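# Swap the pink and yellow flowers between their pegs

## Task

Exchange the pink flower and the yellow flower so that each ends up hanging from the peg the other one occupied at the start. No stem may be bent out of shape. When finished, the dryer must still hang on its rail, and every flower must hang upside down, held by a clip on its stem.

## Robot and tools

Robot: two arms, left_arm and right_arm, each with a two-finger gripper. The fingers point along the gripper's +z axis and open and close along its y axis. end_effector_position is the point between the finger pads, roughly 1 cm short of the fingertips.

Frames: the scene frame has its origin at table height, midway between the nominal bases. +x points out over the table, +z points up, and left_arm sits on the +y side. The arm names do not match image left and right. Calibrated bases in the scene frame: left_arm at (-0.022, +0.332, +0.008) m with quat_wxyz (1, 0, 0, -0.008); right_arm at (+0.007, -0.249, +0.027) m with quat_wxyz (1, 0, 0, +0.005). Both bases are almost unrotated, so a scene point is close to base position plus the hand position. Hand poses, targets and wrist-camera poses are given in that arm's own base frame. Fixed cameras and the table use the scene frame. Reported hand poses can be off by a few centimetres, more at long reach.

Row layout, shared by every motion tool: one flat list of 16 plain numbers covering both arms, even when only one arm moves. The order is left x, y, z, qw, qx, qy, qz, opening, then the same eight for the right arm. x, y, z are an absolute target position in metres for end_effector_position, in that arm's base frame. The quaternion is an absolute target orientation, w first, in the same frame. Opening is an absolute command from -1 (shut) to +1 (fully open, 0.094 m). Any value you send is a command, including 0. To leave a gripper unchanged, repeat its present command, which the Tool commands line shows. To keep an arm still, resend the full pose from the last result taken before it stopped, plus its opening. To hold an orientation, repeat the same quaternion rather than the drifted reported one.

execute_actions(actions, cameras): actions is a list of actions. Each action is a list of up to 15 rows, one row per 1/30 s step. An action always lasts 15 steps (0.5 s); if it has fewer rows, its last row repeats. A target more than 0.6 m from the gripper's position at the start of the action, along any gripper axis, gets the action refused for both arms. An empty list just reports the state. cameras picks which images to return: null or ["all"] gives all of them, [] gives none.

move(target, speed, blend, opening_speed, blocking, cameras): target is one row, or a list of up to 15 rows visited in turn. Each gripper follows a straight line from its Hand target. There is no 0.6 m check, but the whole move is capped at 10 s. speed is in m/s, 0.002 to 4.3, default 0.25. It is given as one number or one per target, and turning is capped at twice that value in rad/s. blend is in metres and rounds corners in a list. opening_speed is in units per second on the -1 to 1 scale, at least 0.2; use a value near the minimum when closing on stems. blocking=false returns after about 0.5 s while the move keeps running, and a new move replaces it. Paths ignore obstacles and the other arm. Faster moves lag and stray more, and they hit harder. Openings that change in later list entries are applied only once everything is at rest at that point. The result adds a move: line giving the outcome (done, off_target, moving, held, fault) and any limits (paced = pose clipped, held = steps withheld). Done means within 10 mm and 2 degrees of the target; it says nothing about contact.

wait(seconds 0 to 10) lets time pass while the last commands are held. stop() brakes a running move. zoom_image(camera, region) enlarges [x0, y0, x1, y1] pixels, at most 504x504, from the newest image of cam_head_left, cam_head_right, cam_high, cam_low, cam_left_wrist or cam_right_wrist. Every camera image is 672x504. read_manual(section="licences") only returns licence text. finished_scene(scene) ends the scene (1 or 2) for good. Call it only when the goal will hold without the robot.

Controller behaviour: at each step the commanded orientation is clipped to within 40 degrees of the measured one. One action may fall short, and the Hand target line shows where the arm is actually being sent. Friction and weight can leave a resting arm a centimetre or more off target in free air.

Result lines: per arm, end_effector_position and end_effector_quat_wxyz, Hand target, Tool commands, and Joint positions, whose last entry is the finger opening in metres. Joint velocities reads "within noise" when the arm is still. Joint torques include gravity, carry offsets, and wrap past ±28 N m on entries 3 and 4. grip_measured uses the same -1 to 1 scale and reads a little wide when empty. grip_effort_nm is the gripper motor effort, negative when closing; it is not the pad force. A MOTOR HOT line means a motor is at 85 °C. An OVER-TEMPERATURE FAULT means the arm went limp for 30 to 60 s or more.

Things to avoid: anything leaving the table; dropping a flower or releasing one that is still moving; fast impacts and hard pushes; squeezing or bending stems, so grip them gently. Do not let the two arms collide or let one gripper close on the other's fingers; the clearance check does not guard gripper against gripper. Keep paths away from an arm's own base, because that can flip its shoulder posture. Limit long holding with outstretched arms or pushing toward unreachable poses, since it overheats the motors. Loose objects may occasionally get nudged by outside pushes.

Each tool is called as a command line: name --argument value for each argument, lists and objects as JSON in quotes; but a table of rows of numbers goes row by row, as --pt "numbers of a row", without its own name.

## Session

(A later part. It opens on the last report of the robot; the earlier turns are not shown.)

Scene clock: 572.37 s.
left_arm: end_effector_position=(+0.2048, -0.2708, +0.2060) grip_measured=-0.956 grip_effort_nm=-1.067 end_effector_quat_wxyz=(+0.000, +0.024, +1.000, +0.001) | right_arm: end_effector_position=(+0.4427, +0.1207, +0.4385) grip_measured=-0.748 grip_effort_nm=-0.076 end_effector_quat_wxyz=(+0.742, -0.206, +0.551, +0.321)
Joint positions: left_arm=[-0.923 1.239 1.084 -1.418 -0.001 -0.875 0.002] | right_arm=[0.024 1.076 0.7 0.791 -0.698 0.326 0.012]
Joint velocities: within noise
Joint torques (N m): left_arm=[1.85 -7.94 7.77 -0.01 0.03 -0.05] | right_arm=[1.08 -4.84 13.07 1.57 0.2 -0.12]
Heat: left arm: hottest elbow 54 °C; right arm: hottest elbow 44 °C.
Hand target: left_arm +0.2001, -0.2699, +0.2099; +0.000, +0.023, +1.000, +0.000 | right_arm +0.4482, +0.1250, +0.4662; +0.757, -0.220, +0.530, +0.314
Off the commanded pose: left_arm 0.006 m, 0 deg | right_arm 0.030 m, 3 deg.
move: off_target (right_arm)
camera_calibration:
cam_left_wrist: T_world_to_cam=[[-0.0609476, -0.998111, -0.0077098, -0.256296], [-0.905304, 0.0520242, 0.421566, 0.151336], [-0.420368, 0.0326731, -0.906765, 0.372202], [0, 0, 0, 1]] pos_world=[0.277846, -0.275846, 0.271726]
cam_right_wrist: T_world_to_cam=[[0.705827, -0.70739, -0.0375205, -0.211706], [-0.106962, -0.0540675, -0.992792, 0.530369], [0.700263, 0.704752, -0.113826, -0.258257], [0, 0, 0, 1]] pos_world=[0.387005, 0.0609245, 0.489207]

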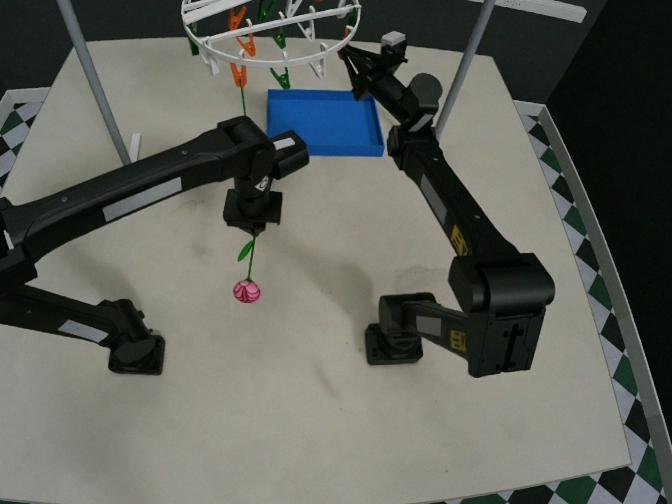

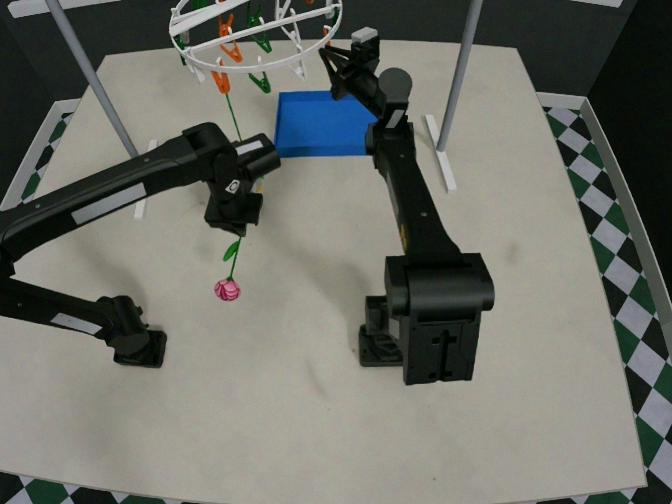

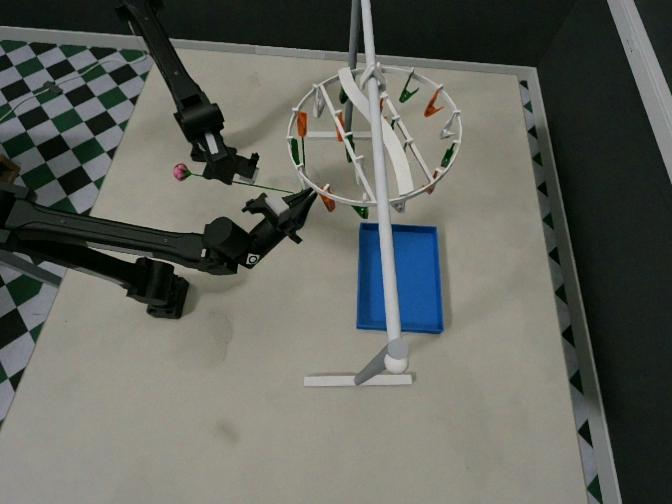

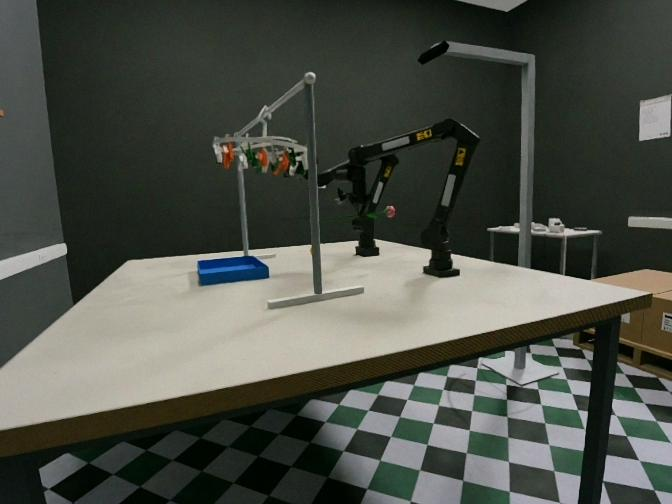

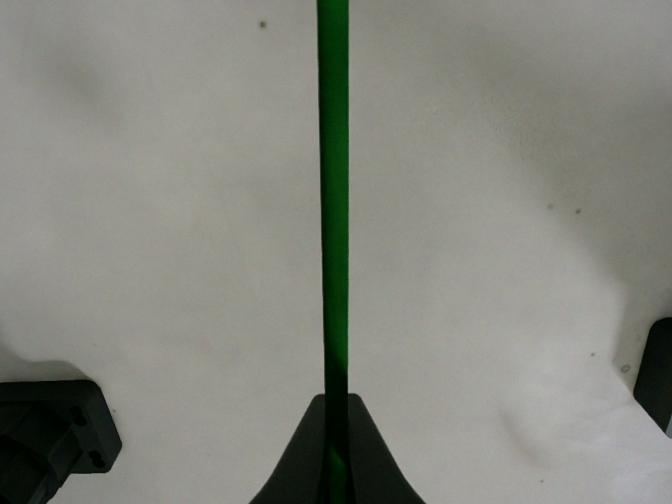

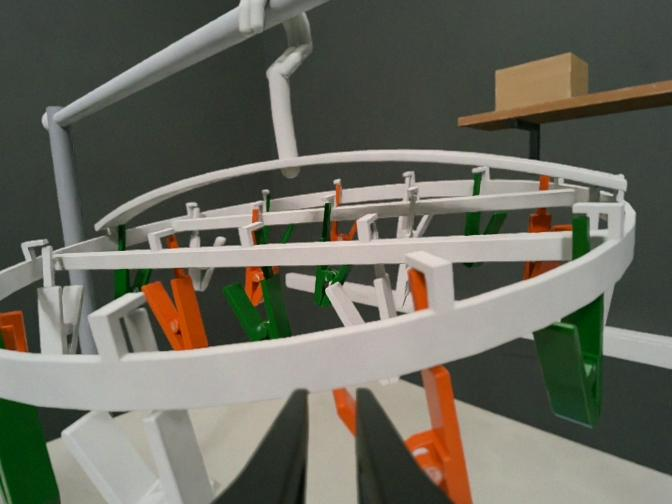

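move --target '[0.20,-0.27,0.21,0,0.0236,0.9997,0,-0.97,0.417,0.092,0.467,0.757,-0.22,0.53,0.314,-0.7]' --speed 0.06 --cameras '["cam_right_wrist"]'

zoom_image --camera "cam_right_wrist" --region '[230, 240, 480, 490]'

move --target '[0.20,-0.27,0.21,0,0.0236,0.9997,0,-0.97,0.37,0.045,0.415,0.757,-0.22,0.53,0.314,-0.05]' --speed 0.08 --cameras '["cam_right_wrist"]'

zoom_image --camera "cam_right_wrist" --region '[230, 100, 480, 350]'

Scene clock: 577.63 s.
left_arm: end_effector_position=(+0.2048, -0.2708, +0.2060) grip_measured=-0.956 grip_effort_nm=-1.067 end_effector_quat_wxyz=(+0.000, +0.024, +1.000, +0.001) | right_arm: end_effector_position=(+0.4190, +0.0958, +0.4642) grip_measured=-0.701 grip_effort_nm=0.066 end_effector_quat_wxyz=(+0.754, -0.223, +0.533, +0.313)
Joint positions: left_arm=[-0.923 1.239 1.084 -1.418 -0.001 -0.875 0.002] | right_arm=[-0.062 1.003 0.7 0.796 -0.789 0.359 0.014]
Joint velocities: within noise
Joint torques (N m): left_arm=[1.9 -7.88 7.8 -0.01 0.03 -0.05] | right_arm=[0.03 -5.42 8.61 2.1 0.14 0.19]
Heat: left arm: hottest elbow 54 °C; right arm: hottest elbow 45 °C.
Hand target: left_arm +0.2001, -0.2699, +0.2099; +0.000, +0.023, +1.000, +0.000 | right_arm +0.4170, +0.0921, +0.4670; +0.757, -0.220, +0.530, +0.314
Off the commanded pose: left_arm 0.006 m, 0 deg | right_arm 0.005 m, 1 deg.
move: done
camera_calibration:
cam_right_wrist: T_world_to_cam=[[0.71102, -0.70303, 0.0141229, -0.238303], [-0.0527235, -0.0733292, -0.995913, 0.532605], [0.701193, 0.707369, -0.0892047, -0.233282], [0, 0, 0, 1]] pos_world=[0.361094, 0.0365375, 0.512984]
Images, in order (width x height): cam_right_wrist 672x504.

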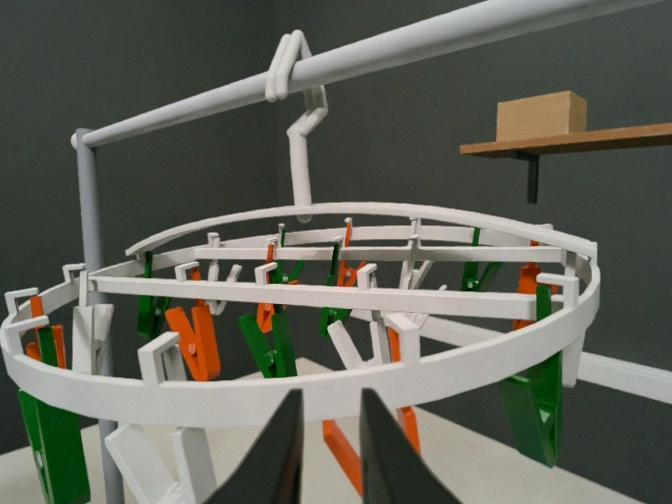

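Scaled by 2.016 from the camera's 672x504 image, which has a finer 960x720 frame.

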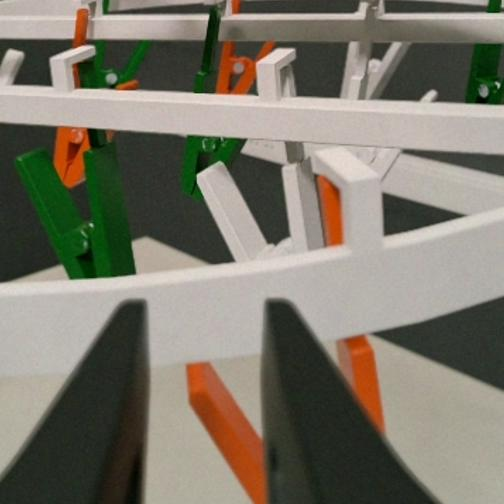

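Scene clock: 579.53 s.
left_arm: end_effector_position=(+0.2048, -0.2708, +0.2060) grip_measured=-0.956 grip_effort_nm=-1.067 end_effector_quat_wxyz=(+0.000, +0.024, +1.000, +0.001) | right_arm: end_effector_position=(+0.3721, +0.0479, +0.4197) grip_measured=-0.052 grip_effort_nm=0.071 end_effector_quat_wxyz=(+0.758, -0.226, +0.527, +0.310)
Joint positions: left_arm=[-0.923 1.239 1.084 -1.418 -0.001 -0.875 0.002] | right_arm=[-0.253 0.965 0.524 1.071 -0.95 0.518 0.045]
Joint velocities: within noise
Joint torques (N m): left_arm=[1.9 -7.88 7.79 -0.02 0.02 -0.05] | right_arm=[-0.26 -3.08 7.13 1.72 0.24 0.2]
Heat: left arm: hottest elbow 54 °C; right arm: hottest elbow 45 °C.
Hand target: left_arm +0.2001, -0.2699, +0.2099; +0.000, +0.024, +1.000, +0.000 | right_arm +0.3700, +0.0451, +0.4151; +0.757, -0.220, +0.530, +0.314
Off the commanded pose: left_arm 0.006 m, 0 deg | right_arm 0.006 m, 1 deg.
move: done
camera_calibration:
cam_right_wrist: T_world_to_cam=[[0.710576, -0.703132, 0.0261913, -0.242856], [-0.0367176, -0.0742278, -0.996565, 0.476769], [0.702661, 0.707174, -0.0785618, -0.175498], [0, 0, 0, 1]] pos_world=[0.31339, -0.0112624, 0.467705]
Images, in order (width x height): cam_right_wrist 672x504.

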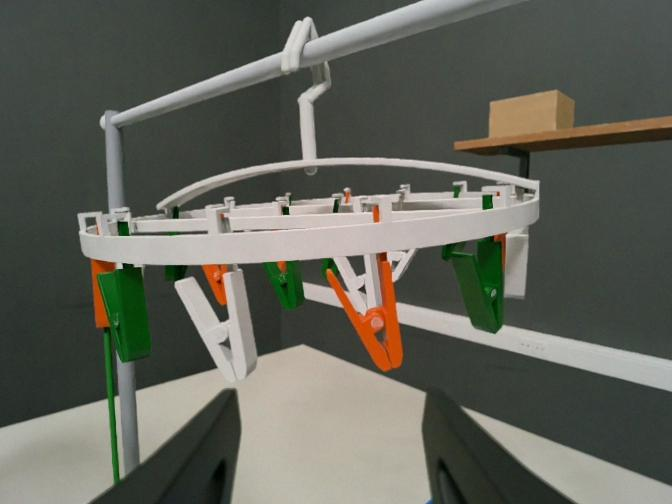

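Scaled by 2.016 from the camera's 672x504 image, which has a finer 960x720 frame.

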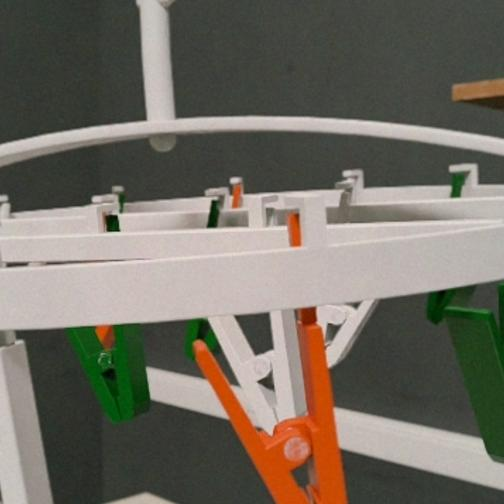

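move --target '[0.20,-0.27,0.21,0,0.0236,0.9997,0,-0.97,0.428,0.081,0.462,0.757,-0.22,0.53,0.314,-0.05]' --speed 0.06 --cameras '["cam_right_wrist"]'

zoom_image --camera "cam_right_wrist" --region '[230, 254, 480, 504]'

Scene clock: 588.37 s.
left_arm: end_effector_position=(+0.2048, -0.2708, +0.2060) grip_measured=-0.956 grip_effort_nm=-1.062 end_effector_quat_wxyz=(+0.000, +0.024, +1.000, +0.001) | right_arm: end_effector_position=(+0.4201, +0.0775, +0.4372) grip_measured=-0.051 grip_effort_nm=0.076 end_effector_quat_wxyz=(+0.746, -0.206, +0.546, +0.322)
Joint positions: left_arm=[-0.923 1.239 1.084 -1.418 -0.001 -0.875 0.002] | right_arm=[-0.116 1.03 0.647 0.872 -0.822 0.419 0.045]
Joint velocities: within noise
Joint torques (N m): left_arm=[1.85 -7.94 7.77 0.01 0.02 -0.05] | right_arm=[1.55 -3.96 12.74 1.22 0.29 -0.13]
Heat: left arm: hottest elbow 53 °C; right arm: hottest elbow 44 °C.
Hand target: left_arm +0.2001, -0.2699, +0.2099; +0.000, +0.024, +1.000, +0.000 | right_arm +0.4264, +0.0806, +0.4614; +0.757, -0.220, +0.530, +0.314
Off the commanded pose: left_arm 0.006 m, 0 deg | right_arm 0.026 m, 3 deg.
move: off_target (right_arm)
camera_calibration:
cam_right_wrist: T_world_to_cam=[[0.70683, -0.706535, -0.0346343, -0.228181], [-0.0966363, -0.0479429, -0.994164, 0.520182], [0.700751, 0.706052, -0.102164, -0.217552], [0, 0, 0, 1]] pos_world=[0.364003, 0.0173243, 0.487018]
Images, in order (width x height): cam_right_wrist 672x504.

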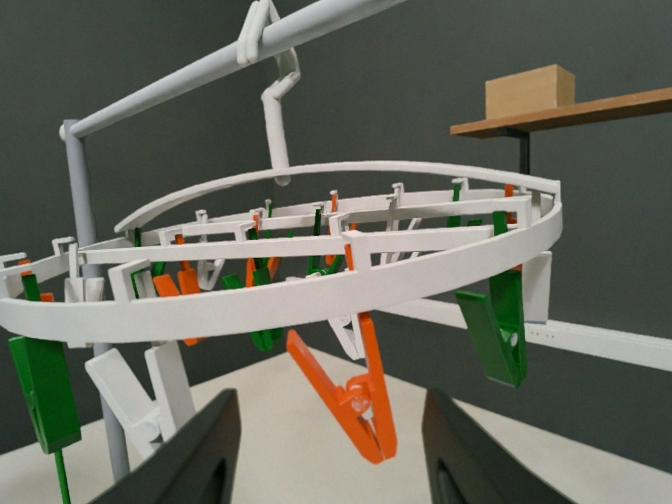

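Scaled by 2.016 from the camera's 672x504 image, which has a finer 960x720 frame.

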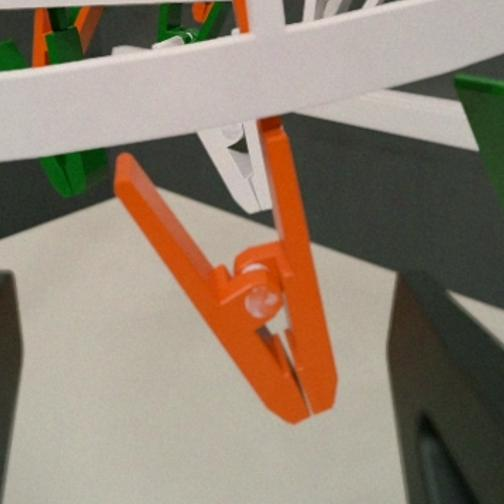

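move --target '[0.20,-0.27,0.21,0,0.0236,0.9997,0,-0.97,0.464,0.118,0.461,0.757,-0.22,0.53,0.314,-0.05]' --speed 0.05 --cameras '["cam_right_wrist"]'

Scene clock: 592.73 s.
left_arm: end_effector_position=(+0.2048, -0.2708, +0.2060) grip_measured=-0.956 grip_effort_nm=-1.062 end_effector_quat_wxyz=(+0.000, +0.024, +1.000, +0.001) | right_arm: end_effector_position=(+0.4555, +0.1135, +0.4365) grip_measured=-0.051 grip_effort_nm=0.081 end_effector_quat_wxyz=(+0.745, -0.207, +0.546, +0.321)
Joint positions: left_arm=[-0.923 1.239 1.084 -1.418 -0.001 -0.875 0.002] | right_arm=[0.001 1.126 0.72 0.841 -0.72 0.342 0.045]
Joint velocities: within noise
Joint torques (N m): left_arm=[1.9 -7.88 7.79 -0.01 0.02 -0.05] | right_arm=[1.26 -5.83 12.72 1.25 0.25 -0.13]
Heat: left arm: hottest elbow 53 °C; right arm: hottest elbow 44 °C.
Hand target: left_arm +0.2001, -0.2699, +0.2099; +0.000, +0.024, +1.000, +0.000 | right_arm +0.4623, +0.1176, +0.4605; +0.757, -0.220, +0.530, +0.314
Off the commanded pose: left_arm 0.006 m, 0 deg | right_arm 0.026 m, 3 deg.
move: off_target (right_arm)
camera_calibration:
cam_right_wrist: T_world_to_cam=[[0.707484, -0.706028, -0.0314622, -0.229471], [-0.0962181, -0.0521219, -0.993995, 0.524917], [0.700149, 0.706263, -0.104808, -0.266444], [0, 0, 0, 1]] pos_world=[0.399404, 0.0535264, 0.48662]
Images, in order (width x height): cam_right_wrist 672x504.

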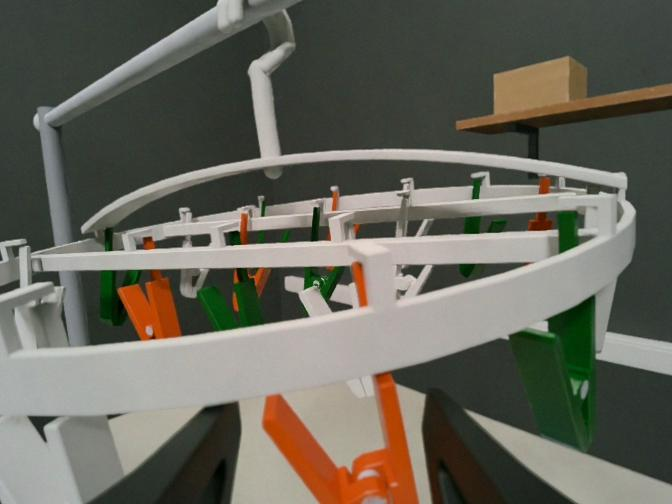

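move --target '[0.20,-0.27,0.21,0,0.0236,0.9997,0,-0.97,0.4715,0.1265,0.460,0.757,-0.22,0.53,0.314,-0.05]' --speed 0.04 --cameras '["cam_right_wrist"]'

move --target '[0.20,-0.27,0.21,0,0.0236,0.9997,0,-0.97,0.4715,0.1265,0.460,0.757,-0.22,0.53,0.314,-0.45]' --opening_speed 0.25 --cameras '["cam_right_wrist"]'

Scene clock: 596.47 s.
left_arm: end_effector_position=(+0.2048, -0.2708, +0.2060) grip_measured=-0.956 grip_effort_nm=-1.072 end_effector_quat_wxyz=(+0.000, +0.024, +1.000, +0.001) | right_arm: end_effector_position=(+0.4627, +0.1214, +0.4357) grip_measured=-0.051 grip_effort_nm=0.076 end_effector_quat_wxyz=(+0.745, -0.208, +0.546, +0.321)
Joint positions: left_arm=[-0.923 1.239 1.084 -1.418 -0.001 -0.875 0.002] | right_arm=[0.024 1.147 0.735 0.839 -0.699 0.328 0.045]
Joint velocities: within noise
Joint torques (N m): left_arm=[1.9 -7.88 7.79 0.01 0.02 -0.05] | right_arm=[1.44 -6.24 12.75 1.25 0.25 -0.12]
Heat: left arm: hottest elbow 53 °C; right arm: hottest elbow 45 °C.
Hand target: left_arm +0.2001, -0.2699, +0.2099; +0.000, +0.024, +1.000, +0.000 | right_arm +0.4699, +0.1260, +0.4594; +0.757, -0.220, +0.530, +0.314
Off the commanded pose: left_arm 0.006 m, 0 deg | right_arm 0.026 m, 3 deg.
move: off_target (right_arm)
camera_calibration:
cam_right_wrist: T_world_to_cam=[[0.707021, -0.706536, -0.0304651, -0.229209], [-0.0958431, -0.0530494, -0.993982, 0.525017], [0.700668, 0.705686, -0.105224, -0.277062], [0, 0, 0, 1]] pos_world=[0.406503, 0.0614257, 0.485721]
Images, in order (width x height): cam_right_wrist 672x504.

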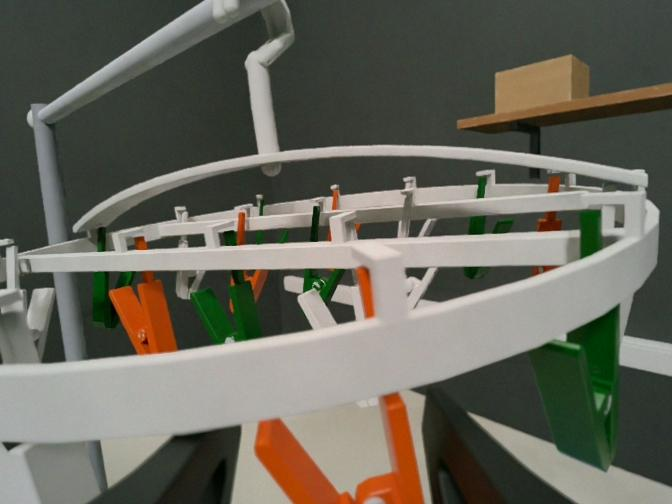

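Scene clock: 598.37 s.
left_arm: end_effector_position=(+0.2048, -0.2708, +0.2060) grip_measured=-0.956 grip_effort_nm=-1.067 end_effector_quat_wxyz=(+0.000, +0.024, +1.000, +0.001) | right_arm: end_effector_position=(+0.4627, +0.1215, +0.4359) grip_measured=-0.446 grip_effort_nm=-0.183 end_effector_quat_wxyz=(+0.746, -0.208, +0.546, +0.320)
Joint positions: left_arm=[-0.923 1.239 1.084 -1.418 -0.001 -0.875 0.002] | right_arm=[0.025 1.147 0.736 0.839 -0.698 0.326 0.026]
Joint velocities: within noise
Joint torques (N m): left_arm=[1.9 -7.88 7.77 -0.01 0.03 -0.05] | right_arm=[1.32 -6.24 12.79 1.28 0.23 -0.13]
Heat: left arm: hottest elbow 53 °C; right arm: hottest elbow 45 °C.
Hand target: left_arm +0.2001, -0.2699, +0.2099; +0.000, +0.024, +1.000, +0.000 | right_arm +0.4699, +0.1262, +0.4595; +0.757, -0.220, +0.530, +0.314
Off the commanded pose: left_arm 0.006 m, 0 deg | right_arm 0.026 m, 3 deg.
move: off_target (right_arm)
camera_calibration:
cam_right_wrist: T_world_to_cam=[[0.706815, -0.706783, -0.0295064, -0.229429], [-0.0951226, -0.0536291, -0.99402, 0.524989], [0.700974, 0.705395, -0.105137, -0.27733], [0, 0, 0, 1]] pos_world=[0.406503, 0.0616255, 0.485922]
Images, in order (width x height): cam_right_wrist 672x504.

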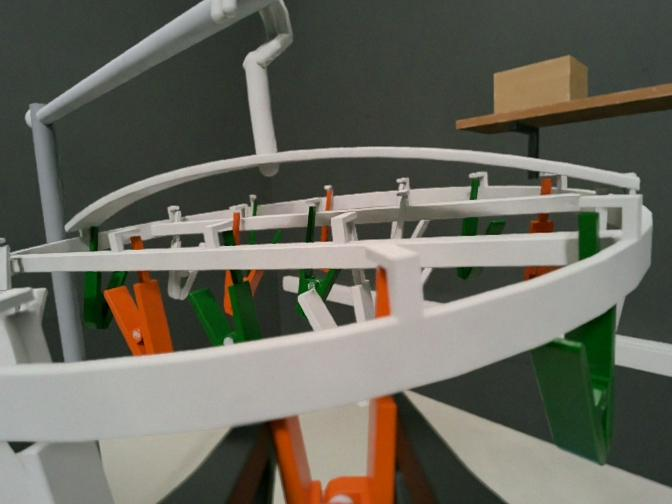

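Captured. Squeeze fully.

move --target '[0.20,-0.27,0.21,0,0.0236,0.9997,0,-0.97,0.4715,0.1265,0.460,0.757,-0.22,0.53,0.314,-0.75]' --opening_speed 0.25 --cameras '["cam_right_wrist","cam_high","cam_head_left"]'

zoom_image --camera "cam_right_wrist" --region '[210, 300, 460, 504]'

zoom_image --camera "cam_head_left" --region '[300, 10, 390, 100]'

Scene clock: 602.30 s.
left_arm: end_effector_position=(+0.2048, -0.2708, +0.2060) grip_measured=-0.956 grip_effort_nm=-1.067 end_effector_quat_wxyz=(+0.000, +0.024, +1.000, +0.001) | right_arm: end_effector_position=(+0.4628, +0.1215, +0.4358) grip_measured=-0.575 grip_effort_nm=-1.028 end_effector_quat_wxyz=(+0.746, -0.208, +0.546, +0.320)
Joint positions: left_arm=[-0.923 1.239 1.084 -1.418 -0.001 -0.875 0.002] | right_arm=[0.025 1.147 0.736 0.838 -0.698 0.326 0.02]
Joint velocities: within noise
Joint torques (N m): left_arm=[1.9 -7.88 7.8 0.01 0.02 -0.05] | right_arm=[1.38 -6.36 12.77 1.33 0.23 -0.12]
Heat: left arm: hottest elbow 53 °C; right arm: hottest elbow 46 °C.
Hand target: left_arm +0.2001, -0.2699, +0.2099; +0.000, +0.024, +1.000, +0.000 | right_arm +0.4699, +0.1262, +0.4595; +0.757, -0.220, +0.530, +0.314
Off the commanded pose: left_arm 0.006 m, 0 deg | right_arm 0.026 m, 3 deg.
move: off_target (right_arm)
camera_calibration:
cam_right_wrist: T_world_to_cam=[[0.70679, -0.706799, -0.0297162, -0.22939], [-0.0954096, -0.0536177, -0.993993, 0.525001], [0.70096, 0.70538, -0.105332, -0.277309], [0, 0, 0, 1]] pos_world=[0.406603, 0.0616254, 0.485821]
Images, in order (width x height): cam_head_left 672x504, cam_high 672x504, cam_right_wrist 672x504.

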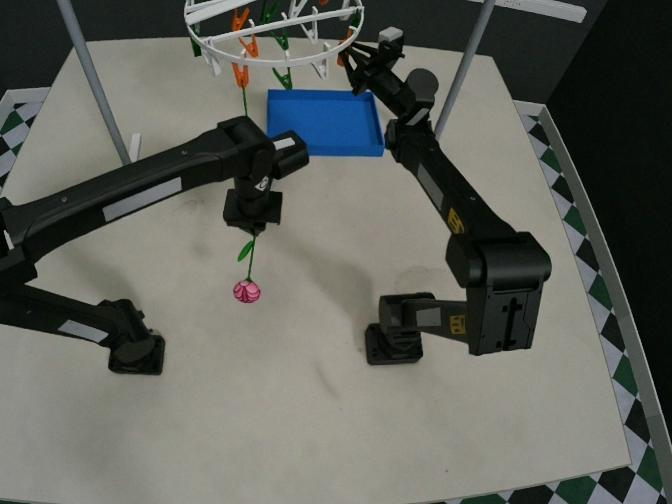

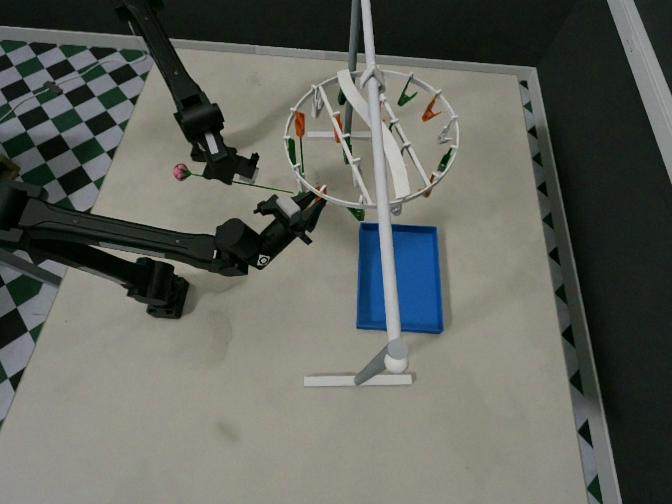

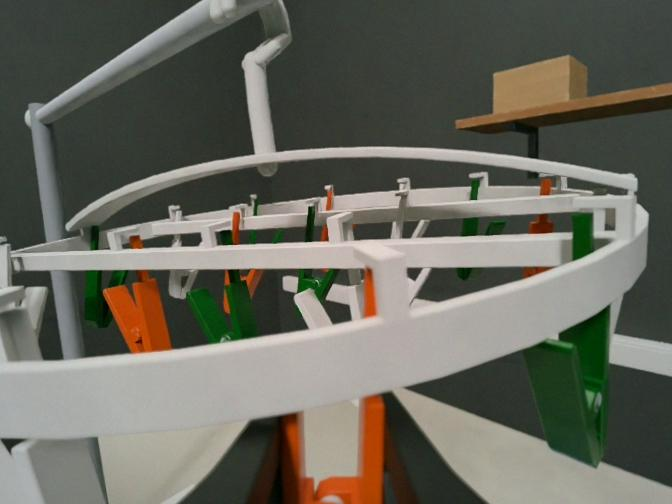

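Scaled by 2.016 from the camera's 672x504 image, which has a finer 960x720 frame.

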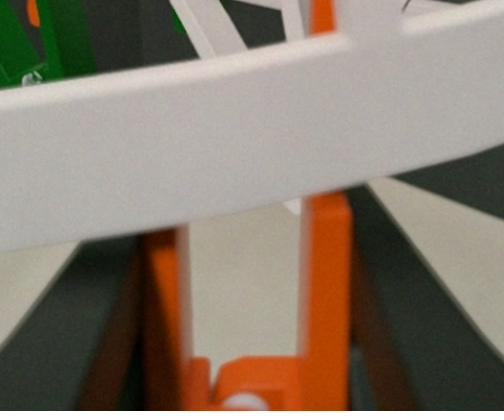

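Scaled by 5.600 from the camera's 672x504 image, which has a finer 960x720 frame.

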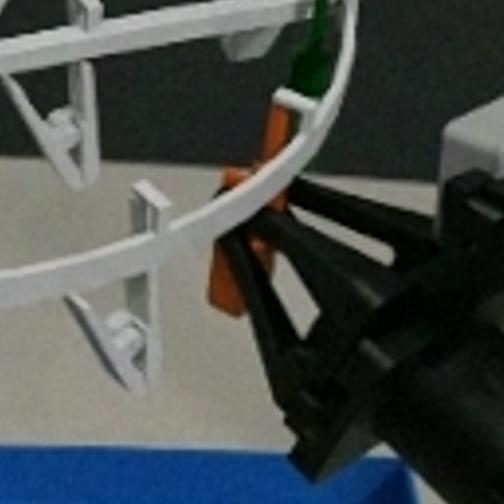

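move --pt "0.24 -0.36 0.235 0 0.0236 0.9997 0 -0.97 0.4715 0.1265 0.460 0.757 -0.22 0.53 0.314 -0.75" --pt "0.27 -0.37 0.24 0.359 0.3236 0.8655 -0.1341 -0.97 0.4715 0.1265 0.460 0.757 -0.22 0.53 0.314 -0.75" --pt "0.36 -0.40 0.245 0.662 0.2476 0.662 -0.2476 -0.97 0.4715 0.1265 0.460 0.757 -0.22 0.53 0.314 -0.75" --speed '[0.15,0.25,0.25]'

Scene clock: 612.47 s.
left_arm: end_effector_position=(+0.3550, -0.4010, +0.2457) grip_measured=-0.956 grip_effort_nm=-1.067 end_effector_quat_wxyz=(+0.657, +0.248, +0.666, -0.251) | right_arm: end_effector_position=(+0.4628, +0.1215, +0.4358) grip_measured=-0.575 grip_effort_nm=-1.028 end_effector_quat_wxyz=(+0.746, -0.208, +0.546, +0.320)
Joint positions: left_arm=[-0.903 1.384 0.61 0.763 -0.181 -0.011 0.002] | right_arm=[0.025 1.147 0.736 0.838 -0.698 0.326 0.02]
Joint velocities: within noise
Joint torques (N m): left_arm=[3.25 -6.95 7.13 3.06 0.14 0.18] | right_arm=[1.14 -6.24 12.85 1.32 0.24 -0.14]
Heat: left arm: hottest elbow 53 °C; right arm: hottest elbow 49 °C.
Hand target: left_arm +0.3600, -0.3999, +0.2451; +0.662, +0.248, +0.662, -0.248 | right_arm +0.4698, +0.1262, +0.4595; +0.757, -0.220, +0.530, +0.314
Off the commanded pose: left_arm 0.005 m, 1 deg | right_arm 0.026 m, 3 deg.
move: off_target (right_arm)
camera_calibration:
cam_left_wrist: T_world_to_cam=[[-0.657156, -0.753739, -0.00487438, -0.0678459], [-0.321508, 0.286148, -0.902636, 0.489325], [0.681747, -0.591605, -0.430377, -0.283086], [0, 0, 0, 1]] pos_world=[0.30573, -0.358633, 0.319518]
cam_right_wrist: T_world_to_cam=[[0.70679, -0.706799, -0.0297162, -0.22939], [-0.0954096, -0.0536177, -0.993993, 0.525001], [0.70096, 0.70538, -0.105332, -0.277309], [0, 0, 0, 1]] pos_world=[0.406603, 0.0616254, 0.485821]

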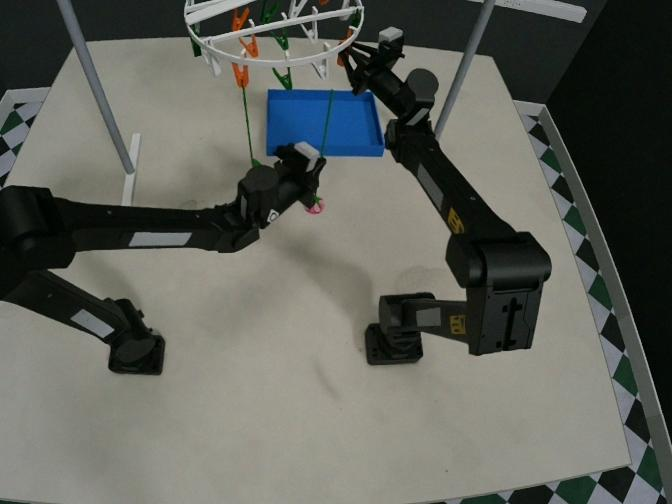

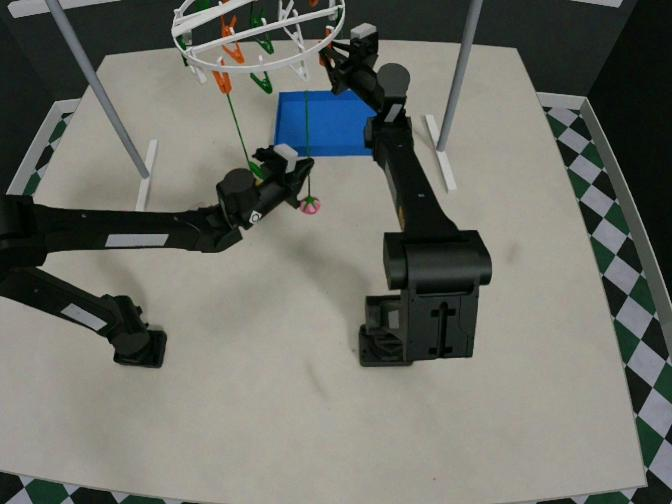

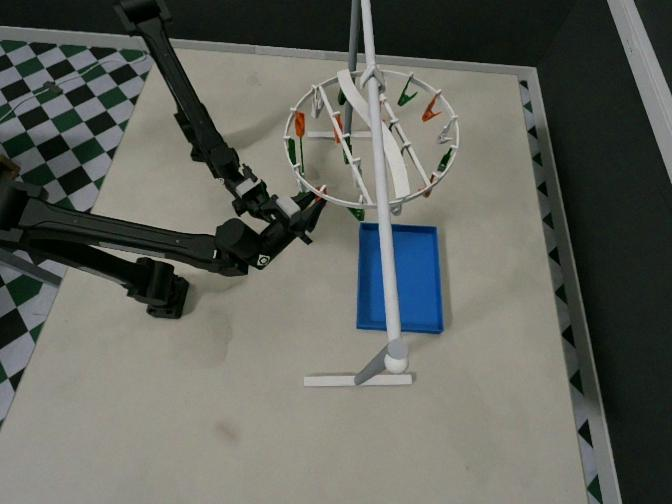

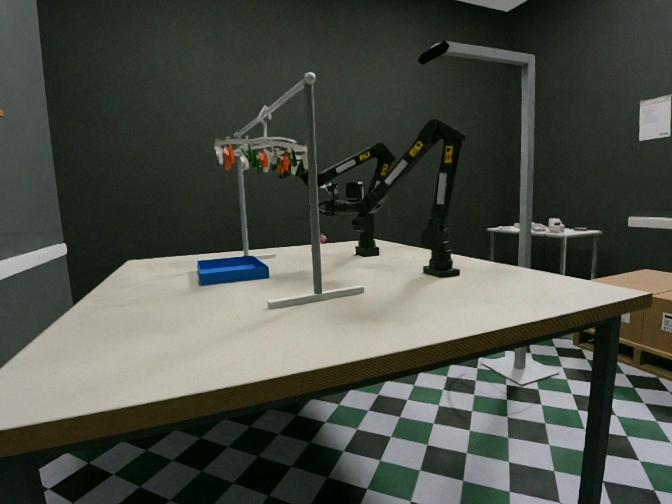

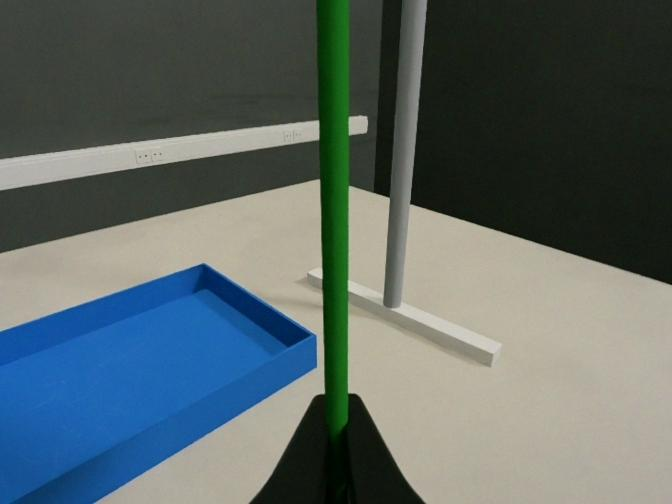

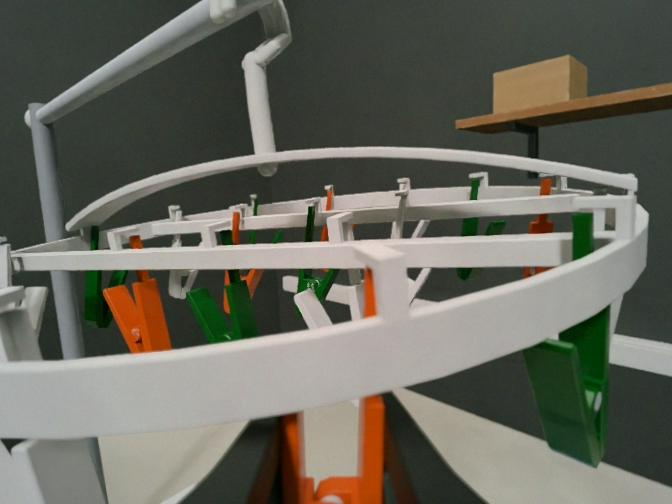

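move --pt "0.46 -0.42 0.25 0.662 0.2476 0.662 -0.2476 -0.97 0.4715 0.1265 0.460 0.757 -0.22 0.53 0.314 -0.75" --pt "0.502 -0.433 0.262 0.662 0.2476 0.662 -0.2476 -0.97 0.4715 0.1265 0.460 0.757 -0.22 0.53 0.314 -0.75" --speed 0.1 --cameras '["cam_high","cam_head_left","cam_head_right","cam_right_wrist","cam_low"]'

zoom_image --camera "cam_head_left" --region '[310, 20, 390, 100]'

zoom_image --camera "cam_head_right" --region '[290, 10, 370, 90]'

zoom_image --camera "cam_low" --region '[240, 130, 340, 230]'

Scene clock: 617.73 s.
left_arm: end_effector_position=(+0.4860, -0.4256, +0.2483) grip_measured=-0.956 grip_effort_nm=-1.062 end_effector_quat_wxyz=(+0.653, +0.249, +0.670, -0.250) | right_arm: end_effector_position=(+0.4630, +0.1213, +0.4357) grip_measured=-0.575 grip_effort_nm=-1.038 end_effector_quat_wxyz=(+0.746, -0.207, +0.546, +0.320)
Joint positions: left_arm=[-0.718 1.629 0.914 0.693 0.004 -0.009 0.002] | right_arm=[0.025 1.148 0.736 0.838 -0.697 0.326 0.02]
Joint velocities: within noise
Joint torques (N m): left_arm=[3.14 -10.64 10.96 1.7 0.14 0.16] | right_arm=[1.2 -6.07 12.79 1.31 0.16 -0.12]
Heat: left arm: hottest elbow 53 °C; right arm: hottest elbow 50 °C.
Hand target: left_arm +0.5009, -0.4320, +0.2622; +0.662, +0.248, +0.662, -0.248 | right_arm +0.4698, +0.1261, +0.4596; +0.757, -0.220, +0.530, +0.314
Off the commanded pose: left_arm 0.022 m, 1 deg | right_arm 0.026 m, 3 deg.
move: off_target (left_arm, right_arm)
camera_calibration:
cam_right_wrist: T_world_to_cam=[[0.705818, -0.70774, -0.0304223, -0.228809], [-0.0959022, -0.0529152, -0.993983, 0.525067], [0.701872, 0.704489, -0.105222, -0.277757], [0, 0, 0, 1]] pos_world=[0.406803, 0.0615235, 0.485721]
Images, in order (width x height): cam_head_left 672x504, cam_head_right 672x504, cam_high 672x504, cam_low 672x504, cam_right_wrist 672x504.

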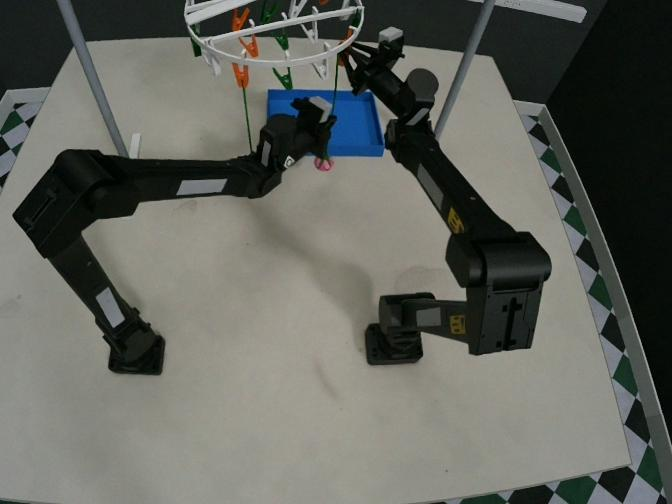

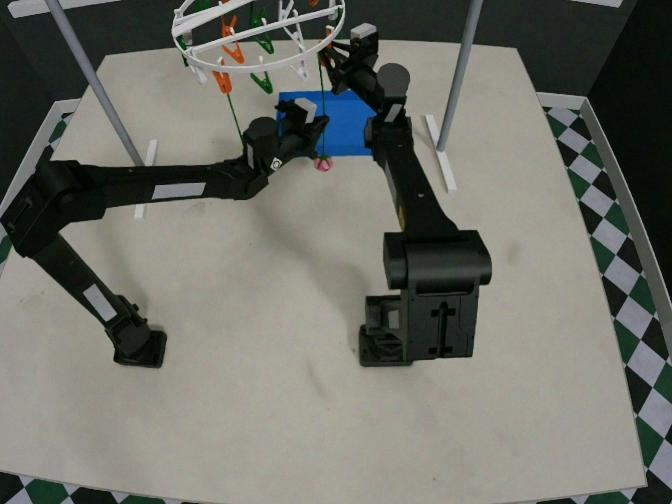

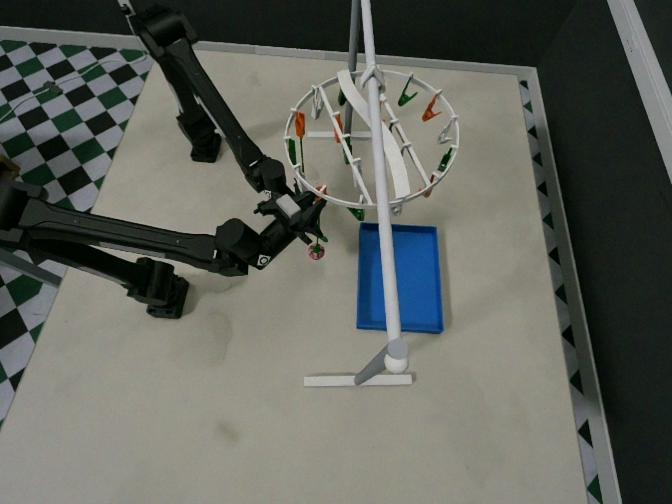

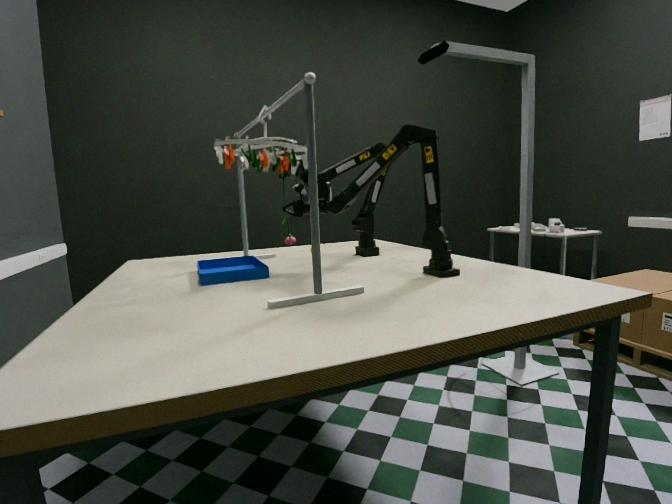

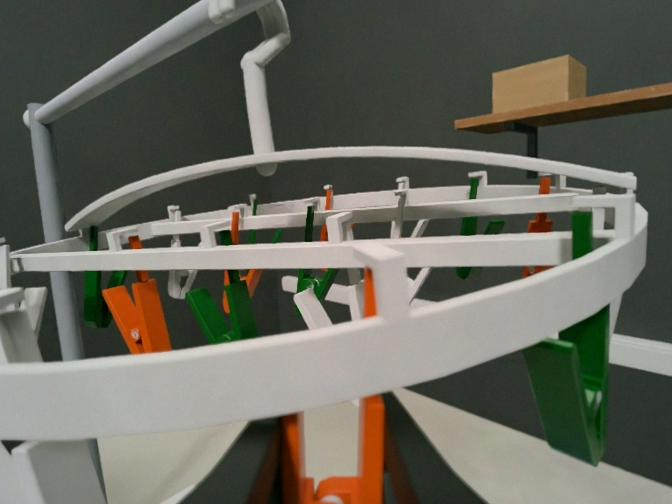

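Scaled by 6.300 from the camera's 672x504 image, which has a finer 960x720 frame.

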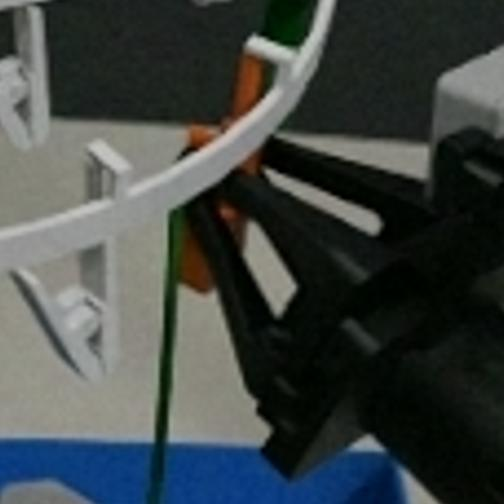

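Scaled by 6.300 from the camera's 672x504 image, which has a finer 960x720 frame.

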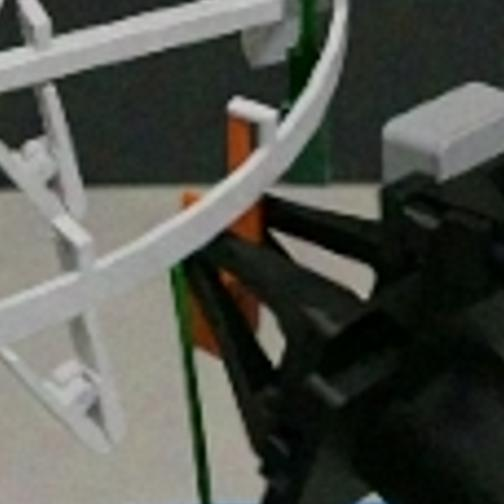

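Scaled by 5.040 from the camera's 672x504 image, which has a finer 960x720 frame.

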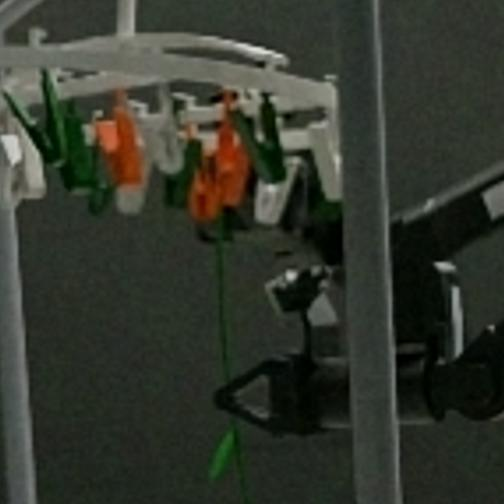

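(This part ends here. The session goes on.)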